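# Four arms sort stickered items into matching-color containers

## Task

Put every item into the container whose color matches the color of the sticker on that item.

## Robot and tools

SETUP. Four identical i2rt Big YAM arms, named arm1, arm2, arm3 and arm4, share the work. Each has six revolute joints, a two-finger gripper and a wrist camera (arm1_cam_wrist to arm4_cam_wrist). Four fixed room cameras also watch: cam_room_a1, cam_room_a2, cam_room_b1, cam_room_b2. The hand can reach roughly 1.0 m out from the joint1 axis. Foot (base_link) poses in the scene frame, metres, quaternion wxyz; each foot faces along its own +x: arm1 (-0.644, +1.377, +0.914) q(+0.682, +0.007, +0.004, +0.731); arm2 (-0.655, -0.555, +0.928) q(+0.747, +0.002, +0.000, -0.665); arm3 (+0.651, -1.332, +0.868) q(+0.663, -0.004, -0.006, -0.748); arm4 (+0.648, +0.477, +0.879) q(+0.687, +0.001, +0.003, +0.727).

FRAME. One shared scene frame: origin on the floor, +z up, metres. The reported "hand" is the point midway between the finger pads, about 1 cm short of the tips. Fingers extend along the hand's +z axis and open and close along its y axis. "hand_target" is where the hand would be at the joint targets currently held. Printed hand positions get less accurate at long reach.

move. Keys: arm1, arm2, arm3, arm4 and cameras. Any arm not named keeps its previous command (and may still be pushing toward it). Each arm's object holds "joints", "target" (optionally with "speed"), or both.
- joints: absolute targets by name. joint1_rad -2.879..2.879 (base yaw, positive counter-clockwise seen from above, 0 = along the foot's facing), joint2_rad 0..3.141 (shoulder; 0 = upper arm back and roughly flat, larger swings it up and forward), joint3_rad 0..3.019 (elbow; 0 = folded), joint4_rad -1.692..1.57 (hand pitch, positive tips fingers up), joint5_rad -1.57..1.57 (hand sideways, positive toward the arm's right), joint6_rad -2.094..2.094 (hand roll, positive clockwise seen from behind), all in radians; gripper_m 0..0.093, fingertip gap in metres. Done-tolerances: ±0.045, ±0.14, ±0.09, ±0.055, ±0.03, ±0.035 rad, gripper ±0.003 m. Joints travel at differing rates, so the hand may sweep a wide curve.
- target: one list of 7 numbers [x, y, z, qw, qx, qy, qz], an absolute hand pose in the scene frame (metres, unit quaternion wxyz), reached by a straight path starting at the current hand_target. When target is given, joints may contain only gripper_m.
- speed: top path speed in m/s, 0.002..0.5, default 0.25; rotation capped at double that value in rad/s. Refused without target.
Every motion in a call starts at once; all hand paths finish together, paced by the slowest, lasting 0.5 to 10 s (longer ones halt at 10 s); no call exceeds 15 s. Each control step limits the commanded pose to 100 mm and 20 degrees from the measured pose, then damped inverse kinematics moves the joints (position takes priority). Expect errors of a centimetre or more, overshoot of speed near full stretch, and no avoidance of obstacles or other arms. Unknown keys make a call invalid; out-of-range values get it refused. A refusal (or a stop during a call) cancels the later move, wait and finished_scene calls in that same reply.
- cameras: list of names, or "all"/omitted for all, [] for none.

wait: seconds 0..10, plus cameras as above; nothing new is commanded.
zoom_image: camera name and region [x0, y0, x1, y1] in pixels from the top-left, at most 504 x 504; only cameras present in the newest images.
read_manual: section "licences" only; no motion.
finished_scene: scene = the current scene's number; irreversible, so call it only once everything is packed and stays put.

RESULTS. Per arm: joint_positions, Joint velocities (rad/s, gripper m/s; "within noise" means essentially still), joint torques in N m (includes gravity; joints 3 and 4 wrap at ±28 so large values flip sign), hand, hand_target, joint_status, hand_status, on_its_own (motion not commanded by this call; "held at" is a target, not a reading). The "move" line lists each arm sent motion with "done" or its worst status. "as last shown" marks arms not in the action; their status reads "not commanded". "pictures" gives the image order; images can lag the state slightly. Status words: off_target (resting short, maybe still pushing); time_out (joints keep pushing toward a nearby target; send the reported position to relax); not_followed, "joint command not followed" and "pose unreachable" (a self/inter-arm collision check withheld the motion; the gripper part still runs); limit_stop_at_motor_heat (resend). MOTOR HOT warns of heat; OVER-TEMPERATURE FAULT means the arm went limp for 30-60 s or more.

GRIPPER. Holding a rigid part at full force, gripper_m reads up to about 0.005 m below its width (a few read up to 0.002 wider). Closed on nothing: 0.000-0.003. In open air readings exceed the true gap by up to 0.003. Commanding about 0.005 below the first-contact reading gives full force (roughly 50-64 N per pad); go gentler for soft or small items. Release with a target clearly above the reading.

WORKFLOW. Locate items, sticker colors and containers in the room images, zooming as needed. Pick the nearest arm, open the gripper, come down from above, close, lift clear, carry over the matching container, lower, open, back away. Keep arms apart.

AVOID. Knocking or placing anything outside the work area or on the floor; robots pressing or hitting each other (closing a gripper on another arm's fingers counts); dropping items or releasing them while moving; slamming; pushing hard into things (arms do not stop at contact); long stretched or loaded holds that overheat motors. Loose items may occasionally get nudged by outside pushes. The scene keeps running while you compose replies, with the arms holding their last command.

Each tool is called after "Emit:" as name(argument=value, ...) on one line, values as JSON.

## Session

Emit:
move()

Scene clock: 0.00 s.
Joint torques (N m): no reading
Motor temperatures (°C): arm1=[22 24 25 23 21 21 21] | arm2=[24 24 24 22 22 20 23] | arm3=[24 24 23 24 24 23 23] | arm4=[23 21 22 22 25 21 24]
Heat: arm1: hottest joint3_rad 25 °C; arm2: hottest joint1_rad 24 °C; arm3: hottest joint1_rad 24 °C; arm4: hottest joint5_rad 25 °C.
Joint velocities: within noise
arm1.joint_positions: joint1_rad=-0.126 joint2_rad=+0.534 joint3_rad=+1.403 joint4_rad=-1.611 joint5_rad=-0.026 joint6_rad=-0.127 gripper_m=+0.09396
arm1.joint_status: not commanded
arm1.hand: x=-0.6307 y=+1.5344 z=+1.4214 quat_wxyz=(-0.298, +0.671, -0.622, -0.272) (m; scene frame)
arm1.hand_target: x=-0.6306 y=+1.5327 z=+1.4326 quat_wxyz=(-0.308, +0.666, -0.618, -0.280) (m; scene frame)
arm1.hand_status: not commanded
arm2.joint_positions: joint1_rad=-0.045 joint2_rad=+0.390 joint3_rad=+1.428 joint4_rad=-1.186 joint5_rad=+0.166 joint6_rad=-0.774 gripper_m=+0.09396
arm2.joint_status: not commanded
arm2.hand: x=-0.6756 y=-0.6916 z=+1.5578 quat_wxyz=(-0.217, -0.319, -0.688, +0.615) (m; scene frame)
arm2.hand_target: x=-0.6760 y=-0.6854 z=+1.5652 quat_wxyz=(-0.221, -0.317, -0.681, +0.622) (m; scene frame)
arm2.hand_status: not commanded
arm3.joint_positions: joint1_rad=+0.075 joint2_rad=+0.276 joint3_rad=+1.523 joint4_rad=-1.599 joint5_rad=-0.185 joint6_rad=-0.597 gripper_m=+0.09396
arm3.joint_status: not commanded
arm3.hand: x=+0.6803 y=-1.3506 z=+1.4452 quat_wxyz=(-0.326, -0.350, -0.735, +0.481) (m; scene frame)
arm3.hand_target: x=+0.6804 y=-1.3484 z=+1.4507 quat_wxyz=(-0.328, -0.347, -0.731, +0.487) (m; scene frame)
arm3.hand_status: not commanded
arm4.joint_positions: joint1_rad=+0.109 joint2_rad=+0.555 joint3_rad=+1.556 joint4_rad=-1.251 joint5_rad=+0.178 joint6_rad=-0.775 gripper_m=+0.09396
arm4.joint_status: not commanded
arm4.hand: x=+0.6522 y=+0.6599 z=+1.5276 quat_wxyz=(-0.572, +0.731, -0.297, -0.221) (m; scene frame)
arm4.hand_target: x=+0.6531 y=+0.6547 z=+1.5360 quat_wxyz=(-0.580, +0.725, -0.296, -0.226) (m; scene frame)
arm4.hand_status: not commanded
pictures: arm1_cam_wrist, arm2_cam_wrist, arm3_cam_wrist, arm4_cam_wrist, cam_room_a1, cam_room_a2, cam_room_b1, cam_room_b2
Images, in order (width x height): arm1_cam_wrist 672x504, arm2_cam_wrist 672x504, arm3_cam_wrist 672x504, arm4_cam_wrist 672x504, cam_room_a1 672x504, cam_room_a2 672x504, cam_room_b1 672x504, cam_room_b2 672x504.

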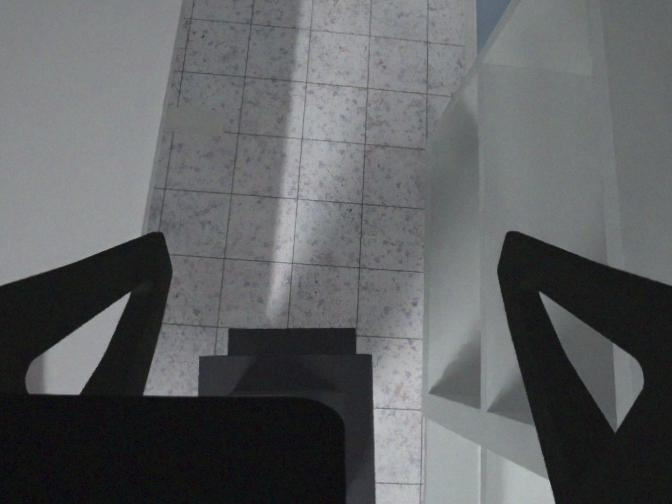

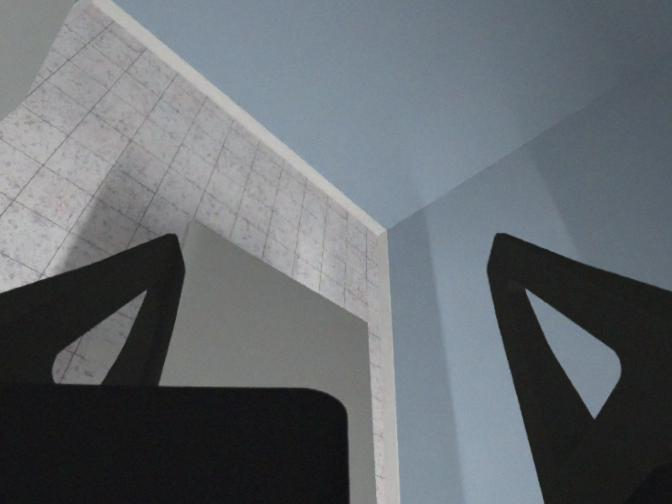

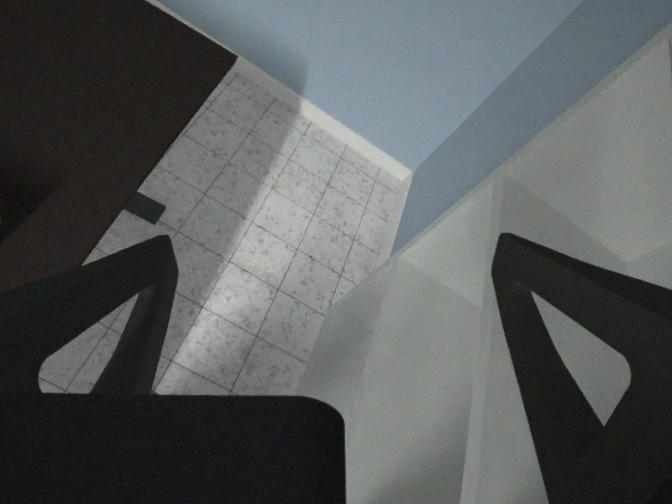

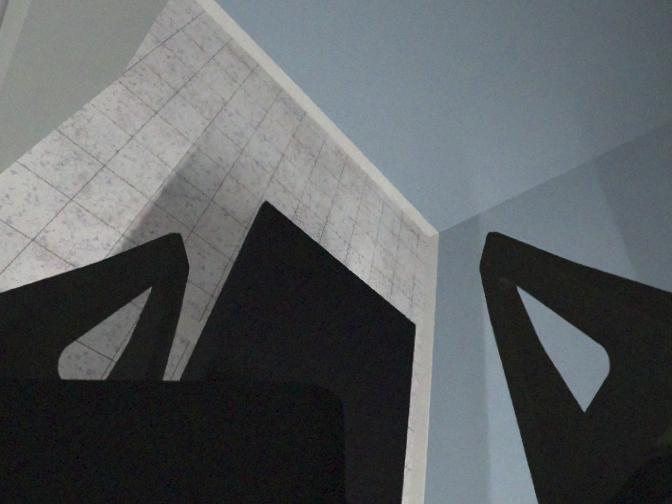

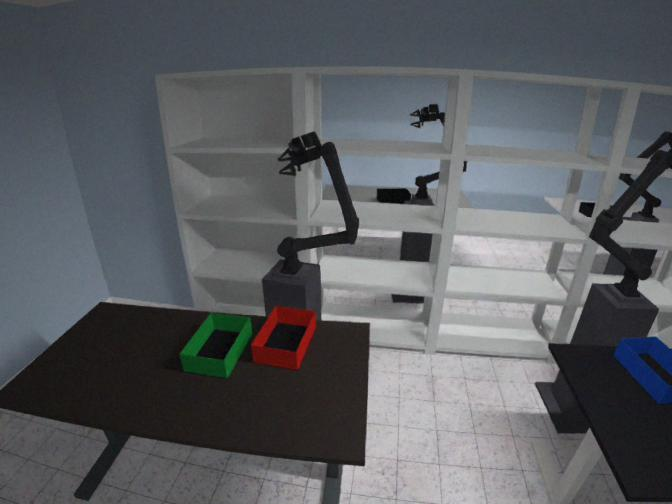

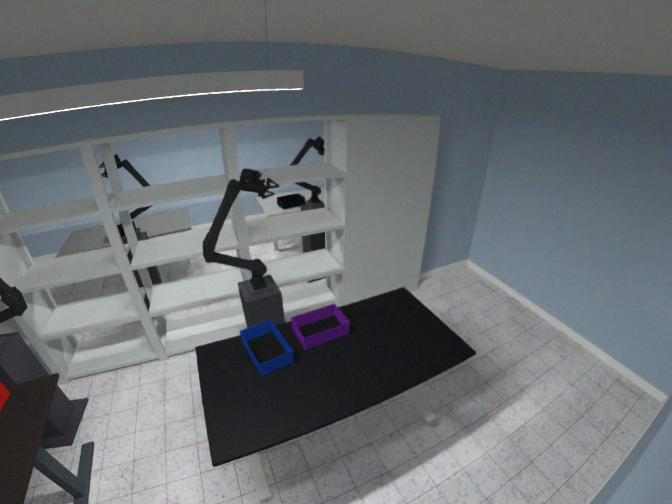

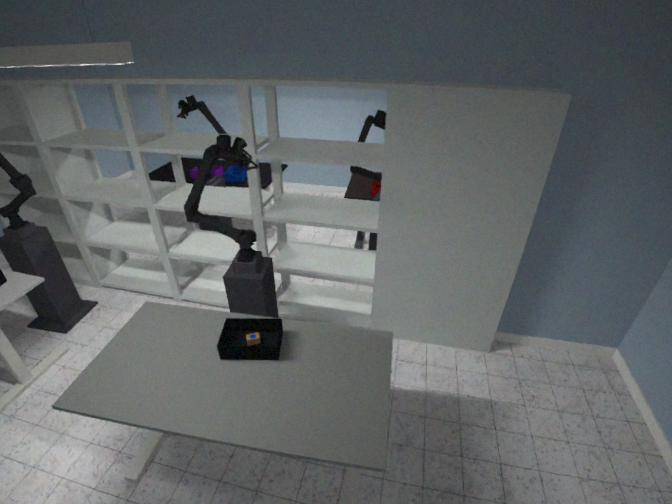

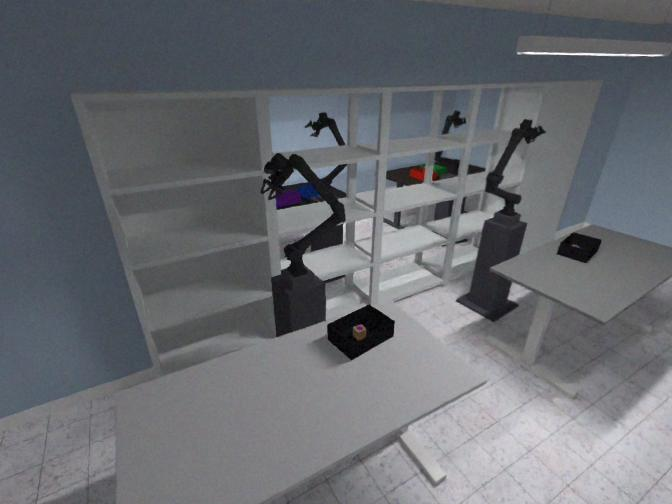

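Emit:
zoom_image(camera="cam_room_b1", region=[200, 300, 300, 375])

Emit:
zoom_image(camera="cam_room_b2", region=[310, 290, 420, 372])

Emit:
zoom_image(camera="cam_room_b2", region=[540, 220, 640, 295])

Emit:
zoom_image(camera="cam_room_a1", region=[150, 50, 654, 428])

Emit:
zoom_image(camera="cam_room_a2", region=[0, 80, 504, 458])

Emit:
zoom_image(camera="cam_room_b1", region=[0, 60, 504, 438])

Emit:
zoom_image(camera="cam_room_b2", region=[168, 60, 672, 438])

Scaled by 5.040.

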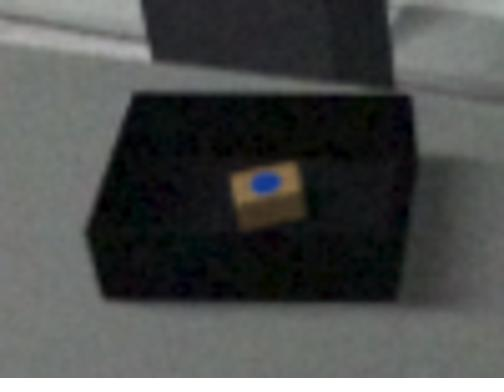

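Scaled by 4.582.

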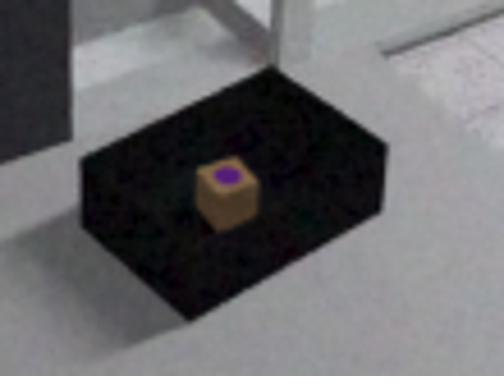

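Scaled by 5.040.

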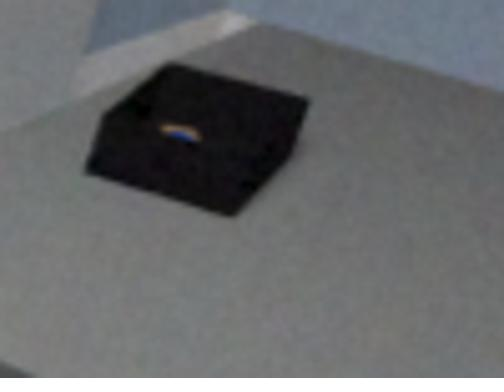

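Scaled by 1.000.

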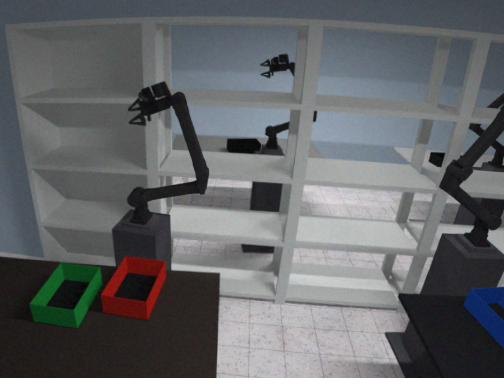

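Scaled by 1.000.

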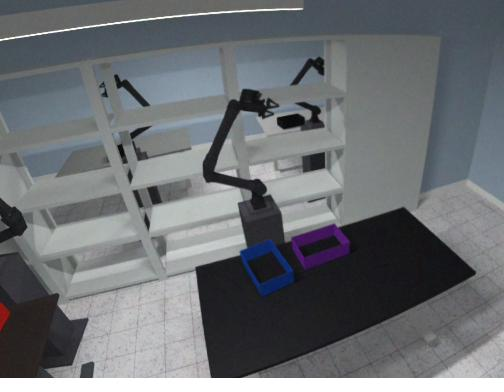

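Scaled by 1.000.

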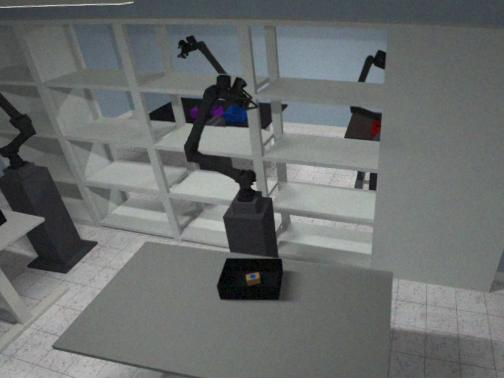

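Scaled by 1.000.

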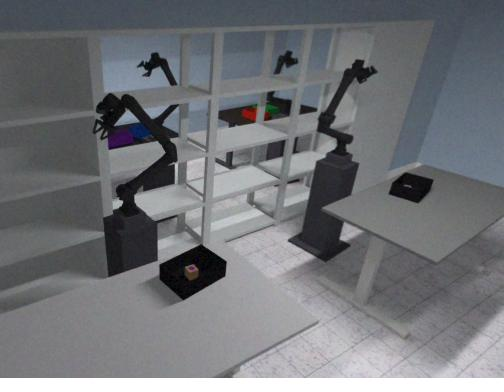

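Emit:
move(arm1={"joints": {"joint1_rad": 1.5, "joint2_rad": 1.4, "joint3_rad": 1.5, "joint4_rad": -1.67, "joint5_rad": 0, "joint6_rad": 0}}, arm2={"joints": {"joint1_rad": -1.686, "joint2_rad": 1.4, "joint3_rad": 1.5, "joint4_rad": -1.67, "joint5_rad": 0, "joint6_rad": 0}}, arm4={"joints": {"joint1_rad": -1.627, "joint2_rad": 1.4, "joint3_rad": 1.5, "joint4_rad": -1.67, "joint5_rad": 0, "joint6_rad": 0}})

Scene clock: 73.87 s.
Joint torques (N m): arm1=[-1.61 -10.29 11.99 0.16 0.13 0.07] | arm2=[0.85 -13.39 11.18 0.21 -0.01 0.19] | arm3=[1.26 10.23 5.3 1.96 -0.05 -0.01] | arm4=[1.2 -14.04 9.18 -0.32 0.07 0.15]
Motor temperatures (°C): arm1=[22 24 29 23 21 21 21] | arm2=[24 25 28 23 22 20 23] | arm3=[24 25 24 24 24 23 23] | arm4=[23 22 27 22 24 21 24]
Heat: arm1: hottest joint3_rad 29 °C; arm2: hottest joint3_rad 28 °C; arm3: hottest joint2_rad 25 °C; arm4: hottest joint3_rad 27 °C.
move: arm1 done; arm2 done; arm4 done
Joint velocities: within noise
arm1.joint_positions: joint1_rad=+1.502 joint2_rad=+1.420 joint3_rad=+1.483 joint4_rad=-1.660 joint5_rad=-0.002 joint6_rad=-0.006 gripper_m=+0.09398
arm1.joint_status: all done
arm1.hand: x=-1.0459 y=+1.3768 z=+1.2137 quat_wxyz=(-0.001, +1.000, +0.003, +0.005) (m; scene frame)
arm1.hand_target: x=-1.0436 y=+1.3777 z=+1.2279 quat_wxyz=(-0.001, +1.000, -0.001, -0.008) (m; scene frame)
arm1.hand_status: not commanded
arm2.joint_positions: joint1_rad=-1.689 joint2_rad=+1.401 joint3_rad=+1.498 joint4_rad=-1.658 joint5_rad=+0.000 joint6_rad=-0.013 gripper_m=+0.09397
arm2.joint_status: all done
arm2.hand: x=-1.0628 y=-0.5554 z=+1.2338 quat_wxyz=(+0.002, -1.000, -0.006, +0.004) (m; scene frame)
arm2.hand_target: x=-1.0603 y=-0.5565 z=+1.2349 quat_wxyz=(+0.002, -1.000, -0.001, -0.001) (m; scene frame)
arm2.hand_status: not commanded
arm3: as last shown
arm4.joint_positions: joint1_rad=-1.631 joint2_rad=+1.414 joint3_rad=+1.489 joint4_rad=-1.660 joint5_rad=+0.000 joint6_rad=-0.012 gripper_m=+0.09397
arm4.joint_status: all done
arm4.hand: x=+1.0565 y=+0.4762 z=+1.1750 quat_wxyz=(+0.010, +0.004, -1.000, +0.002) (m; scene frame)
arm4.hand_target: x=+1.0539 y=+0.4781 z=+1.1849 quat_wxyz=(+0.002, +0.000, -1.000, +0.002) (m; scene frame)
arm4.hand_status: not commanded
pictures: arm1_cam_wrist, arm2_cam_wrist, arm3_cam_wrist, arm4_cam_wrist, cam_room_a1, cam_room_a2, cam_room_b1, cam_room_b2
Images, in order (width x height): arm1_cam_wrist 672x504, arm2_cam_wrist 672x504, arm3_cam_wrist 672x504, arm4_cam_wrist 672x504, cam_room_a1 672x504, cam_room_a2 672x504, cam_room_b1 672x504, cam_room_b2 672x504.

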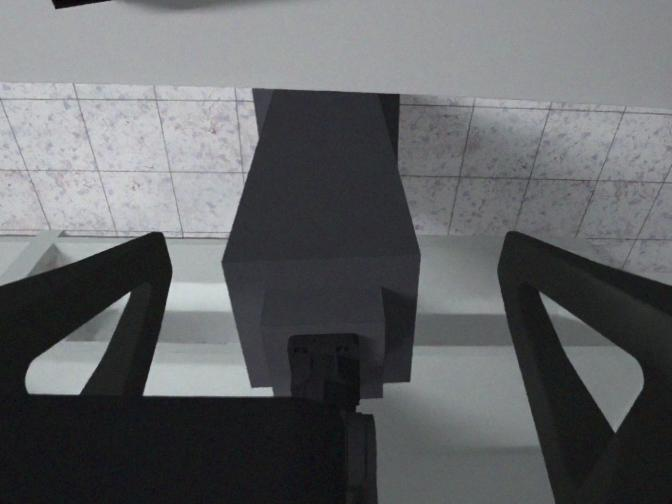

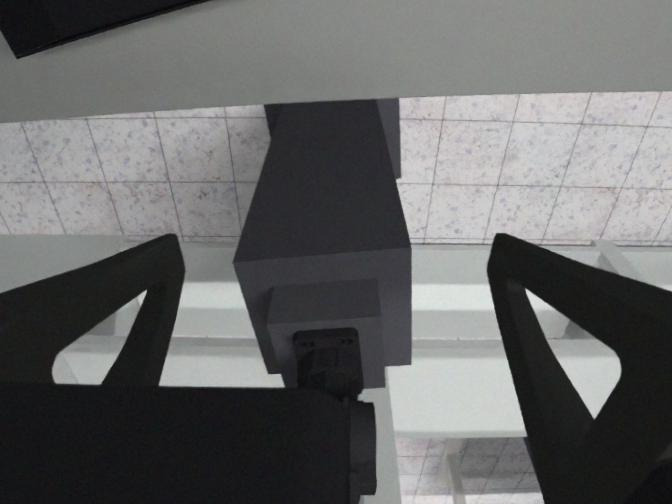

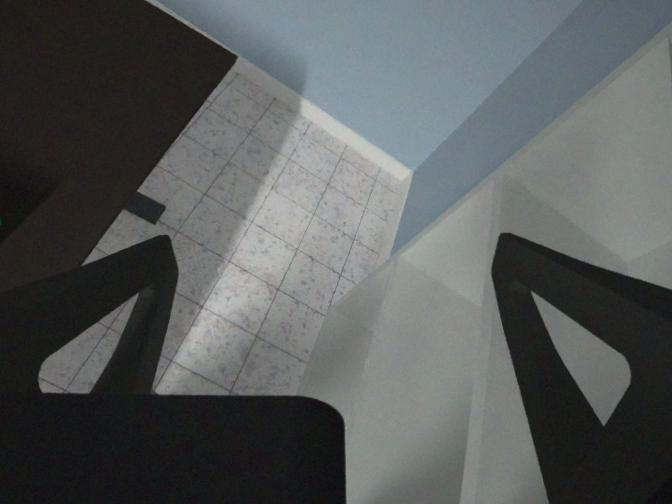

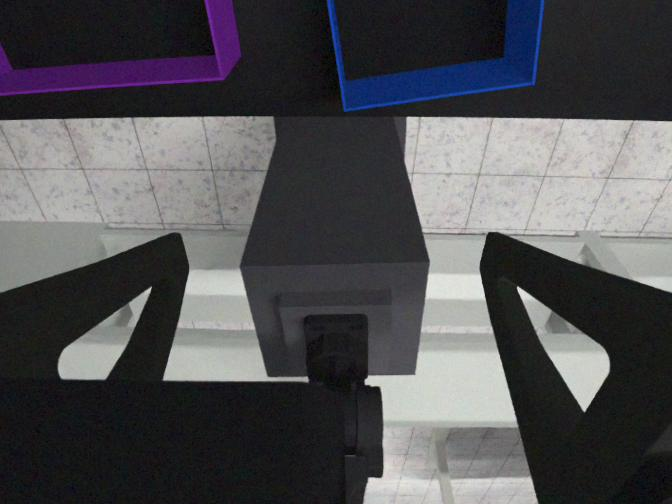

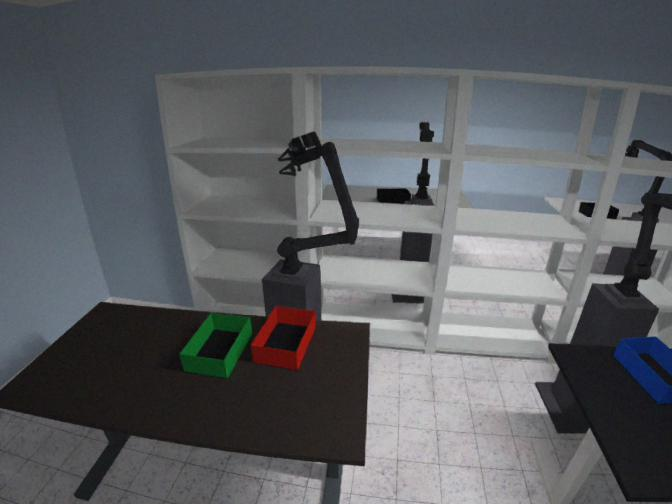

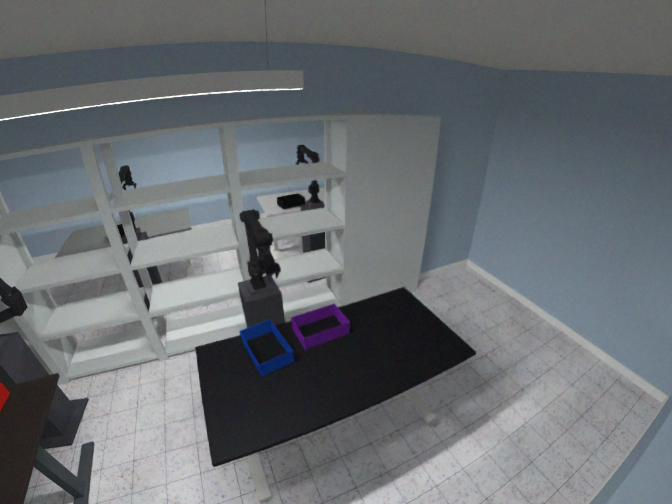

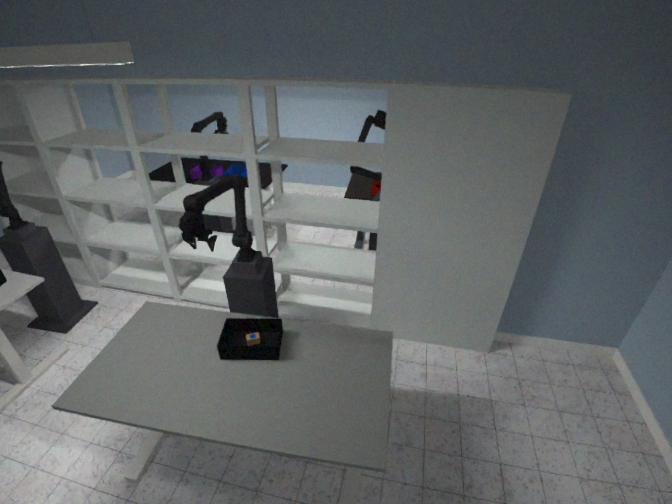

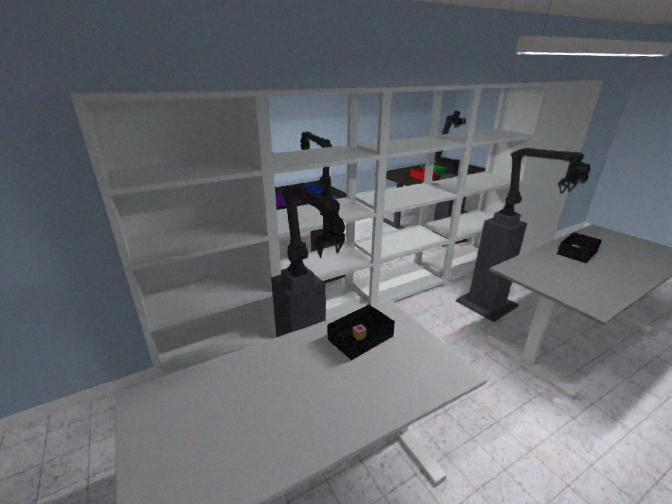

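Emit:
move(arm1={"joints": {"joint1_rad": 1.8, "joint4_rad": -0.6}}, arm2={"joints": {"joint1_rad": -1.5, "joint4_rad": -0.6}}, arm4={"joints": {"joint4_rad": -0.6}}, cameras=["arm1_cam_wrist", "arm2_cam_wrist", "arm4_cam_wrist"])

Scene clock: 97.67 s.
Joint torques (N m): arm1=[-2.32 -12.16 13.45 2.67 0.08 0.05] | arm2=[0.15 -15.03 12.81 3.28 0.02 0.19] | arm3=[1.26 10.11 5.31 1.94 -0.04 -0.01] | arm4=[1.03 -15.44 10.5 2.03 0.1 0.15]
Motor temperatures (°C): arm1=[22 25 30 23 21 21 21] | arm2=[24 25 30 22 22 20 23] | arm3=[24 25 25 24 24 23 23] | arm4=[23 22 29 22 24 21 24]
Heat: arm1: hottest joint3_rad 30 °C; arm2: hottest joint3_rad 30 °C; arm3: hottest joint2_rad 25 °C; arm4: hottest joint3_rad 29 °C.
move: arm1 done; arm2 done; arm4 done
Joint velocities: within noise
arm1.joint_positions: joint1_rad=+1.809 joint2_rad=+1.419 joint3_rad=+1.483 joint4_rad=-0.622 joint5_rad=-0.002 joint6_rad=-0.006 gripper_m=+0.09398
arm1.joint_status: all done
arm1.hand: x=-1.2298 y=+1.1884 z=+1.3315 quat_wxyz=(+0.071, +0.860, +0.138, -0.486) (m; scene frame)
arm1.hand_target: x=-1.2300 y=+1.1945 z=+1.3583 quat_wxyz=(+0.074, +0.847, +0.129, -0.511) (m; scene frame)
arm1.hand_status: not commanded
arm2.joint_positions: joint1_rad=-1.493 joint2_rad=+1.401 joint3_rad=+1.498 joint4_rad=-0.620 joint5_rad=-0.001 joint6_rad=-0.013 gripper_m=+0.09396
arm2.joint_status: all done
arm2.hand: x=-1.2622 y=-0.6761 z=+1.3561 quat_wxyz=(-0.045, -0.862, -0.091, +0.497) (m; scene frame)
arm2.hand_target: x=-1.2654 y=-0.6720 z=+1.3620 quat_wxyz=(-0.046, -0.857, -0.081, +0.507) (m; scene frame)
arm2.hand_status: not commanded
arm3: as last shown
arm4.joint_positions: joint1_rad=-1.631 joint2_rad=+1.413 joint3_rad=+1.489 joint4_rad=-0.618 joint5_rad=+0.000 joint6_rad=-0.012 gripper_m=+0.09397
arm4.joint_status: all done
arm4.hand: x=+1.2708 y=+0.4758 z=+1.2933 quat_wxyz=(-0.490, +0.004, -0.872, +0.006) (m; scene frame)
arm4.hand_target: x=+1.2703 y=+0.4786 z=+1.3118 quat_wxyz=(-0.508, +0.001, -0.861, +0.001) (m; scene frame)
arm4.hand_status: not commanded
pictures: arm1_cam_wrist, arm2_cam_wrist, arm4_cam_wrist
Images, in order (width x height): arm1_cam_wrist 672x504, arm2_cam_wrist 672x504, arm4_cam_wrist 672x504.

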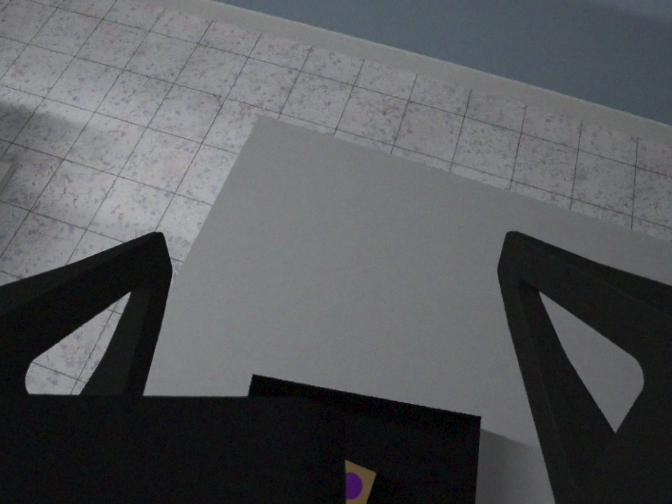

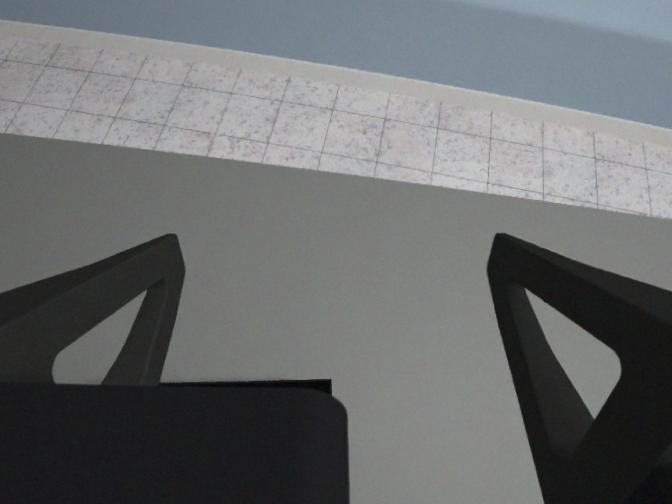

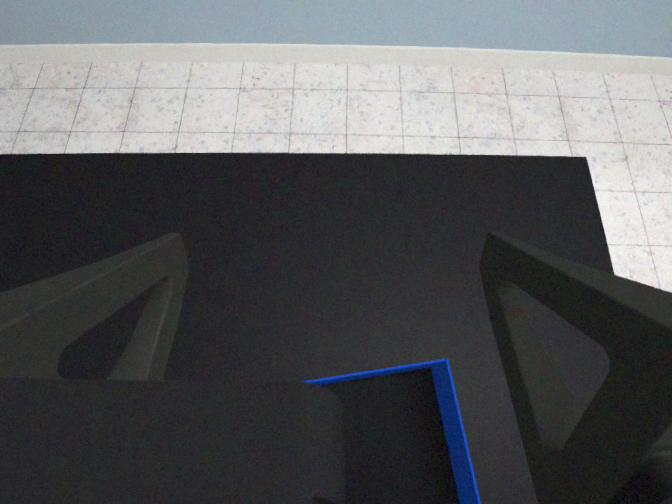

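Emit:
move(arm1={"joints": {"joint4_rad": -1.2}}, arm2={"joints": {"joint1_rad": -1.4, "joint4_rad": -1.2}}, arm4={"joints": {"joint4_rad": -1.2}}, cameras=["arm1_cam_wrist", "arm2_cam_wrist", "arm4_cam_wrist"])

Scene clock: 104.40 s.
Joint torques (N m): arm1=[-2.26 -11.05 12.79 0.77 0.04 0.08] | arm2=[0.03 -14.33 12.07 1.14 0.04 0.19] | arm3=[1.2 10.17 5.35 1.98 -0.05 -0.01] | arm4=[1.32 -15.03 9.85 0.42 0.07 0.18]
Motor temperatures (°C): arm1=[22 25 30 23 21 21 21] | arm2=[24 26 30 22 22 20 23] | arm3=[24 25 25 24 24 23 23] | arm4=[23 23 30 22 24 21 24]
Heat: arm1: hottest joint3_rad 30 °C; arm2: hottest joint3_rad 30 °C; arm3: hottest joint2_rad 25 °C; arm4: hottest joint3_rad 30 °C.
move: arm1 done; arm2 done; arm4 done
Joint velocities: within noise
arm1.joint_positions: joint1_rad=+1.809 joint2_rad=+1.419 joint3_rad=+1.483 joint4_rad=-1.189 joint5_rad=-0.002 joint6_rad=-0.006 gripper_m=+0.09398
arm1.joint_status: all done
arm1.hand: x=-1.1332 y=+1.2198 z=+1.2388 quat_wxyz=(+0.031, +0.962, +0.153, -0.225) (m; scene frame)
arm1.hand_target: x=-1.1318 y=+1.2254 z=+1.2555 quat_wxyz=(+0.032, +0.960, +0.145, -0.238) (m; scene frame)
arm1.hand_status: not commanded
arm2.joint_positions: joint1_rad=-1.391 joint2_rad=+1.401 joint3_rad=+1.498 joint4_rad=-1.187 joint5_rad=-0.001 joint6_rad=-0.013 gripper_m=+0.09397
arm2.joint_status: all done
arm2.hand: x=-1.1519 y=-0.7077 z=+1.2610 quat_wxyz=(-0.033, -0.960, -0.150, +0.235) (m; scene frame)
arm2.hand_target: x=-1.1507 y=-0.7023 z=+1.2610 quat_wxyz=(-0.032, -0.963, -0.140, +0.230) (m; scene frame)
arm2.hand_status: not commanded
arm3: as last shown
arm4.joint_positions: joint1_rad=-1.631 joint2_rad=+1.412 joint3_rad=+1.489 joint4_rad=-1.189 joint5_rad=+0.000 joint6_rad=-0.012 gripper_m=+0.09397
arm4.joint_status: all done
arm4.hand: x=+1.1681 y=+0.4759 z=+1.2008 quat_wxyz=(-0.225, +0.004, -0.974, +0.004) (m; scene frame)
arm4.hand_target: x=+1.1654 y=+0.4782 z=+1.2111 quat_wxyz=(-0.231, +0.000, -0.973, +0.002) (m; scene frame)
arm4.hand_status: not commanded
pictures: arm1_cam_wrist, arm2_cam_wrist, arm4_cam_wrist
Images, in order (width x height): arm1_cam_wrist 672x504, arm2_cam_wrist 672x504, arm4_cam_wrist 672x504.

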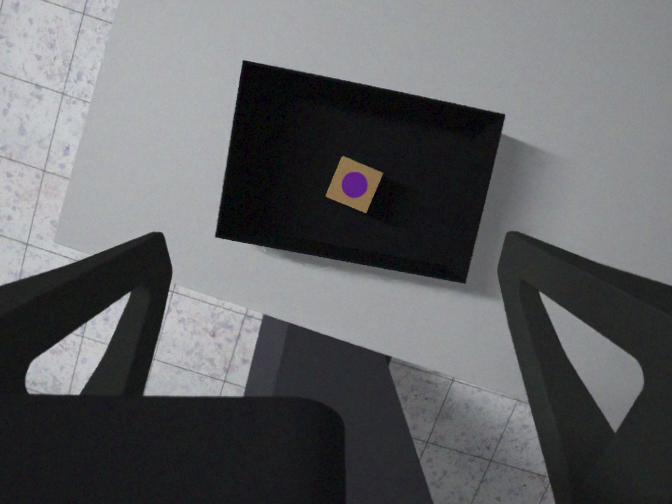

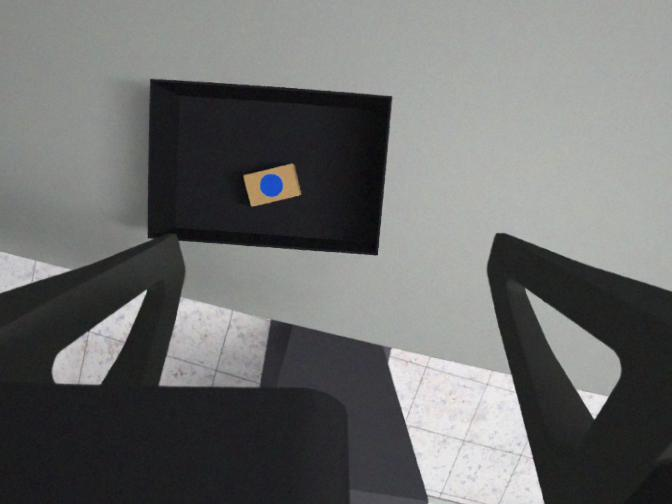

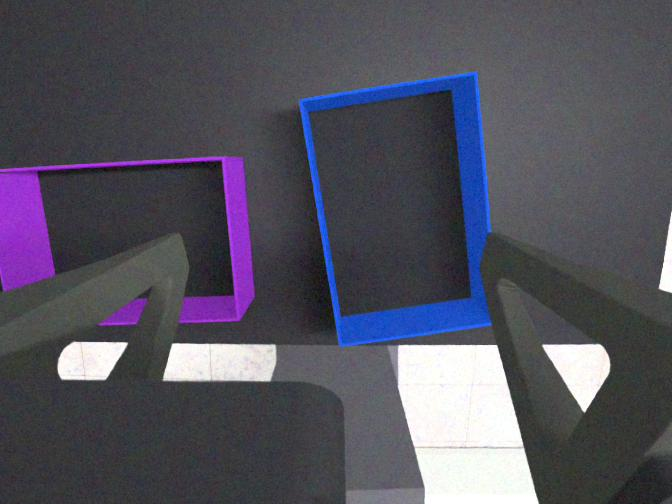

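Emit:
move(arm1={"target": [-1.134, 1.252, 1.15, 0, 0.9996, -0.028, 0]}, arm4={"joints": {"joint1_rad": -0.5, "joint2_rad": 0.7, "joint3_rad": 1.5, "joint4_rad": -0.5}}, cameras=["arm1_cam_wrist", "arm4_cam_wrist"])

Emit:
move(arm4={"joints": {"joint1_rad": 1.515}}, cameras=["arm4_cam_wrist", "cam_room_a1", "cam_room_a2"])

Scene clock: 158.50 s.
Joint torques (N m): arm1=[-2.43 -12.63 15.68 -0.02 -0.02 0.13] | arm2=[0.03 -14.33 12.05 1.16 0.05 0.19] | arm3=[1.2 10.17 5.33 1.96 -0.05 -0.01] | arm4=[1.03 0.38 7.28 1.51 0.17 0.15]
Motor temperatures (°C): arm1=[22 26 32 23 21 21 21] | arm2=[24 26 32 22 22 20 23] | arm3=[24 25 25 24 24 23 23] | arm4=[23 24 33 22 24 21 24]
Heat: arm1: hottest joint3_rad 32 °C; arm2: hottest joint3_rad 32 °C; arm3: hottest joint2_rad 25 °C; arm4: hottest joint3_rad 33 °C.
move: arm1 off_target; arm4 done
Joint velocities: within noise
arm1.joint_positions: joint1_rad=+1.757 joint2_rad=+1.677 joint3_rad=+1.553 joint4_rad=-1.507 joint5_rad=-0.005 joint6_rad=+0.294 gripper_m=+0.09398
arm1.joint_status: not commanded
arm1.hand: x=-1.1182 y=+1.2521 z=+1.1285 quat_wxyz=(-0.007, +1.000, -0.020, +0.022) (m; scene frame)
arm1.hand_target: x=-1.1329 y=+1.2524 z=+1.1499 quat_wxyz=(+0.000, +1.000, -0.028, +0.000) (m; scene frame)
arm1.hand_status: off_target (0.027 m and 2.8 deg from the pose sent, 0.094 m and 33.7 deg at the start)
arm2, arm3: as last shown
arm2.hand: x=-1.1518 y=-0.7077 z=+1.2610 quat_wxyz=(-0.033, -0.960, -0.150, +0.235) (m; scene frame)
arm2.hand_target: x=-1.1506 y=-0.7023 z=+1.2610 quat_wxyz=(-0.032, -0.963, -0.140, +0.230) (m; scene frame)
arm4.joint_positions: joint1_rad=-0.505 joint2_rad=+0.703 joint3_rad=+1.499 joint4_rad=-0.506 joint5_rad=-0.002 joint6_rad=-0.012 gripper_m=+0.09398
arm4.joint_status: all done
arm4.hand: x=+0.7731 y=+0.7323 z=+1.6479 quat_wxyz=(-0.679, +0.322, -0.506, -0.423) (m; scene frame)
arm4.hand_target: x=+0.7710 y=+0.7303 z=+1.6507 quat_wxyz=(-0.679, +0.317, -0.504, -0.430) (m; scene frame)
arm4.hand_status: not commanded
pictures: arm1_cam_wrist, arm4_cam_wrist
Images, in order (width x height): arm1_cam_wrist 672x504, arm4_cam_wrist 672x504.

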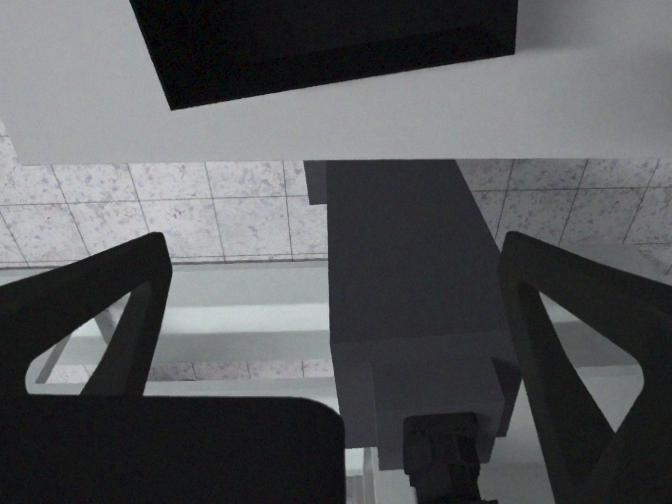

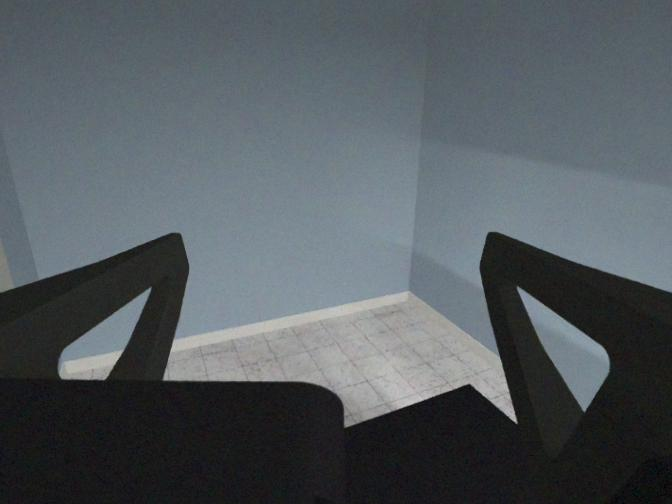

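Scene clock: 160.50 s.
Joint torques (N m): arm1=[-2.78 -12.4 15.64 -0.13 -0.04 0.09] | arm2=[0.09 -14.21 12.03 1.14 0.05 0.19] | arm3=[1.26 9.99 5.34 1.98 -0.05 -0.01] | arm4=[0.91 0.44 7.17 1.46 0.12 0.16]
Motor temperatures (°C): arm1=[22 26 33 23 21 21 21] | arm2=[24 26 32 22 22 20 23] | arm3=[24 25 25 24 24 23 23] | arm4=[23 24 33 22 24 21 24]
Heat: arm1: hottest joint3_rad 33 °C; arm2: hottest joint3_rad 32 °C; arm3: hottest joint2_rad 25 °C; arm4: hottest joint3_rad 33 °C.
move: arm4 done
Joint velocities: within noise
arm1, arm2, arm3: as last shown
arm4.joint_positions: joint1_rad=+1.510 joint2_rad=+0.703 joint3_rad=+1.499 joint4_rad=-0.506 joint5_rad=-0.001 joint6_rad=-0.012 gripper_m=+0.09400
arm4.joint_status: all done
arm4.hand: x=+0.3714 y=+0.4815 z=+1.6507 quat_wxyz=(-0.005, +0.596, +0.001, -0.803) (m; scene frame)
arm4.hand_target: x=+0.3742 y=+0.4803 z=+1.6534 quat_wxyz=(+0.001, +0.592, -0.001, -0.806) (m; scene frame)
arm4.hand_status: not commanded
pictures: arm4_cam_wrist, cam_room_a1, cam_room_a2
Images, in order (width x height): arm4_cam_wrist 672x504, cam_room_a1 672x504, cam_room_a2 672x504.

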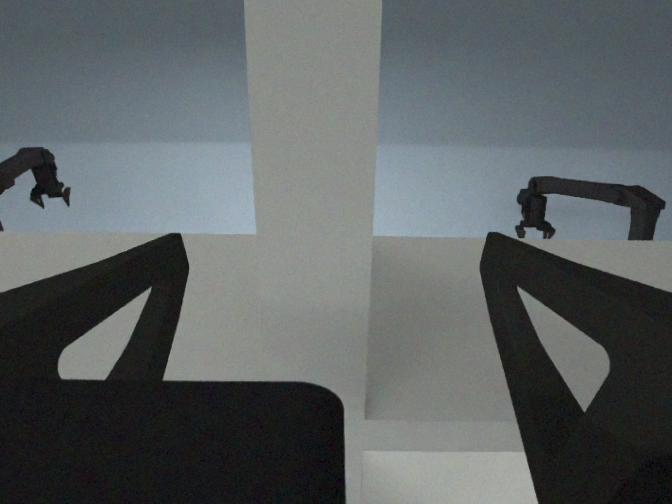

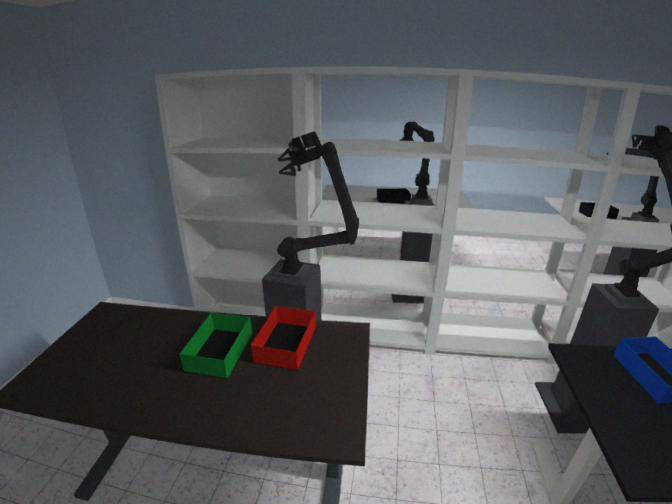

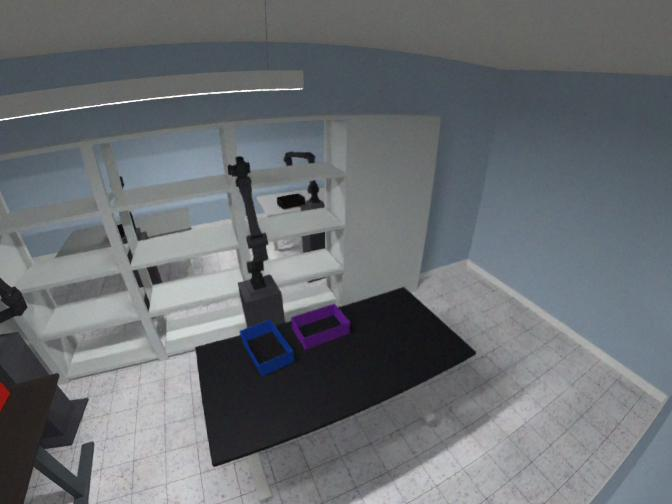

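Emit:
move(arm4={"joints": {"joint2_rad": 0.4, "joint3_rad": 0.6, "joint4_rad": -0.2}}, cameras=["arm4_cam_wrist", "cam_room_a2"])

Scene clock: 224.13 s.
Joint torques (N m): arm1=[-2.37 -12.51 15.65 -0.01 -0.01 0.09] | arm2=[0.09 -14.27 12.04 1.16 0.05 0.19] | arm3=[1.32 10.11 5.33 1.95 -0.05 -0.01] | arm4=[1.03 -0.09 10.28 1.58 0.13 0.14]
Motor temperatures (°C): arm1=[22 27 39 23 21 21 21] | arm2=[24 26 33 22 22 20 23] | arm3=[24 25 25 24 24 23 23] | arm4=[23 22 31 22 24 21 24]
Heat: arm1: hottest joint3_rad 39 °C; arm2: hottest joint3_rad 33 °C; arm3: hottest joint2_rad 25 °C; arm4: hottest joint3_rad 31 °C.
move: arm4 done
Joint velocities: within noise
arm1, arm2, arm3: as last shown
arm4.joint_positions: joint1_rad=+1.510 joint2_rad=+0.410 joint3_rad=+0.592 joint4_rad=-0.202 joint5_rad=-0.001 joint6_rad=-0.012 gripper_m=+0.09400
arm4.joint_status: all done
arm4.hand: x=+0.3267 y=+0.4804 z=+1.2886 quat_wxyz=(-0.004, +0.712, +0.002, -0.702) (m; scene frame)
arm4.hand_target: x=+0.3301 y=+0.4790 z=+1.2971 quat_wxyz=(+0.002, +0.705, -0.001, -0.709) (m; scene frame)
arm4.hand_status: not commanded
pictures: arm4_cam_wrist, cam_room_a2
Images, in order (width x height): arm4_cam_wrist 672x504, cam_room_a2 672x504.

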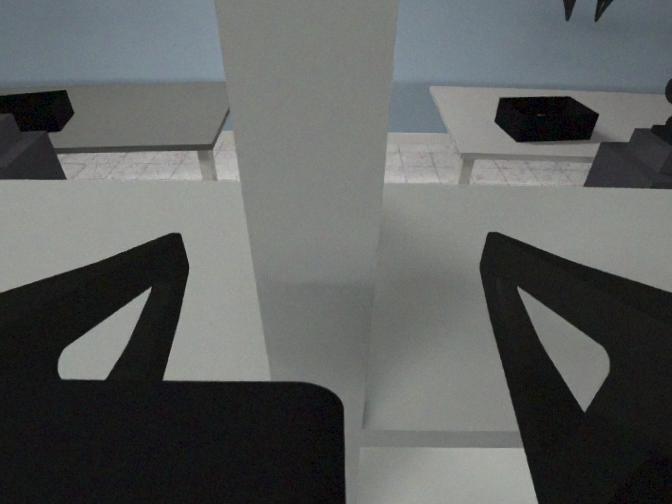

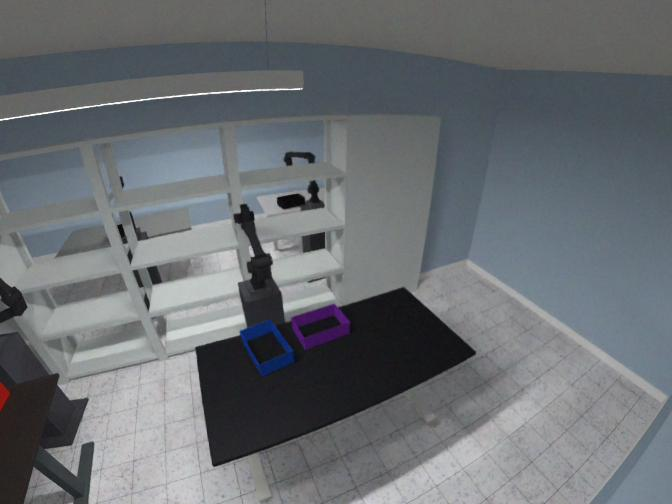

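Emit:
move(arm1={"target": [-1.150, 1.241, 0.99, 0.006, -0.976, 0.0272, 0.2163]}, arm2={"target": [-1.150, -0.797, 0.99, -0.0562, -0.9428, -0.2535, 0.209]}, cameras=["arm1_cam_wrist", "arm2_cam_wrist"])

Scene clock: 282.23 s.
Joint torques (N m): arm1=[-0.62 -10.87 9.95 1.68 0.19 0.14] | arm2=[1.08 -15.68 9.58 2.29 -0.17 -0.08] | arm3=[1.26 9.99 5.34 1.95 -0.04 -0.01] | arm4=[1.32 0.03 10.48 1.47 0.12 0.18]
Motor temperatures (°C): arm1=[22 27 40 23 21 21 21] | arm2=[24 27 33 22 22 20 23] | arm3=[24 25 25 24 24 23 23] | arm4=[23 22 33 22 24 21 24]
Heat: arm1: hottest joint3_rad 40 °C; arm2: hottest joint3_rad 33 °C; arm3: hottest joint2_rad 25 °C; arm4: hottest joint3_rad 33 °C.
move: arm1 done; arm2 done
Joint velocities: within noise
arm1.joint_positions: joint1_rad=+1.803 joint2_rad=+1.633 joint3_rad=+1.039 joint4_rad=-0.608 joint5_rad=+0.143 joint6_rad=+0.329 gripper_m=+0.09398
arm1.joint_status: not commanded
arm1.hand: x=-1.1446 y=+1.2476 z=+0.9842 quat_wxyz=(-0.011, +0.979, -0.027, -0.203) (m; scene frame)
arm1.hand_target: x=-1.1499 y=+1.2410 z=+0.9901 quat_wxyz=(-0.006, +0.976, -0.027, -0.216) (m; scene frame)
arm1.hand_status: done (0.010 m and 1.7 deg from the pose sent, 0.143 m and 27.5 deg at the start)
arm2.joint_positions: joint1_rad=-1.248 joint2_rad=+1.663 joint3_rad=+1.090 joint4_rad=-0.556 joint5_rad=-0.034 joint6_rad=-0.059 gripper_m=+0.09397
arm2.joint_status: not commanded
arm2.hand: x=-1.1511 y=-0.7947 z=+0.9986 quat_wxyz=(-0.056, -0.945, -0.244, +0.211) (m; scene frame)
arm2.hand_target: x=-1.1499 y=-0.7969 z=+0.9901 quat_wxyz=(-0.056, -0.943, -0.253, +0.209) (m; scene frame)
arm2.hand_status: done (0.009 m and 1.1 deg from the pose sent, 0.285 m and 12.7 deg at the start)
arm3, arm4: as last shown
pictures: arm1_cam_wrist, arm2_cam_wrist
Images, in order (width x height): arm1_cam_wrist 672x504, arm2_cam_wrist 672x504.

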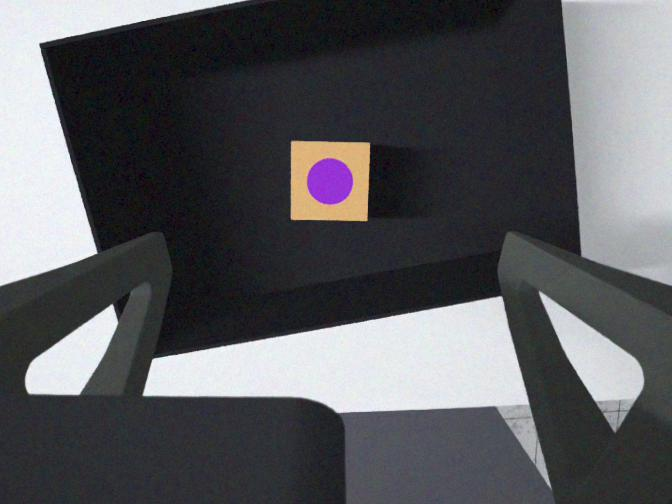

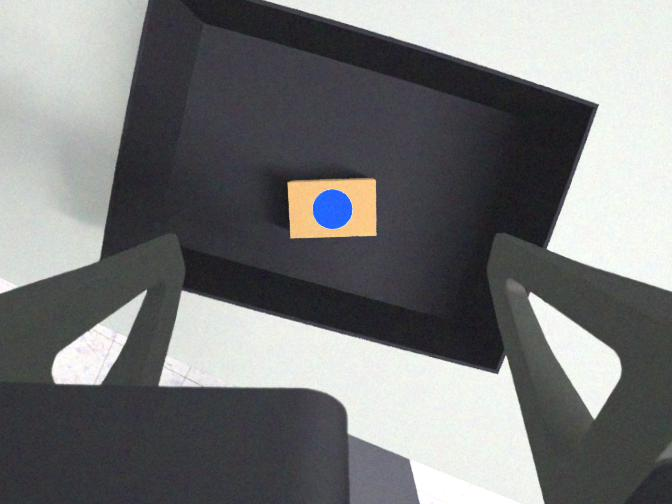

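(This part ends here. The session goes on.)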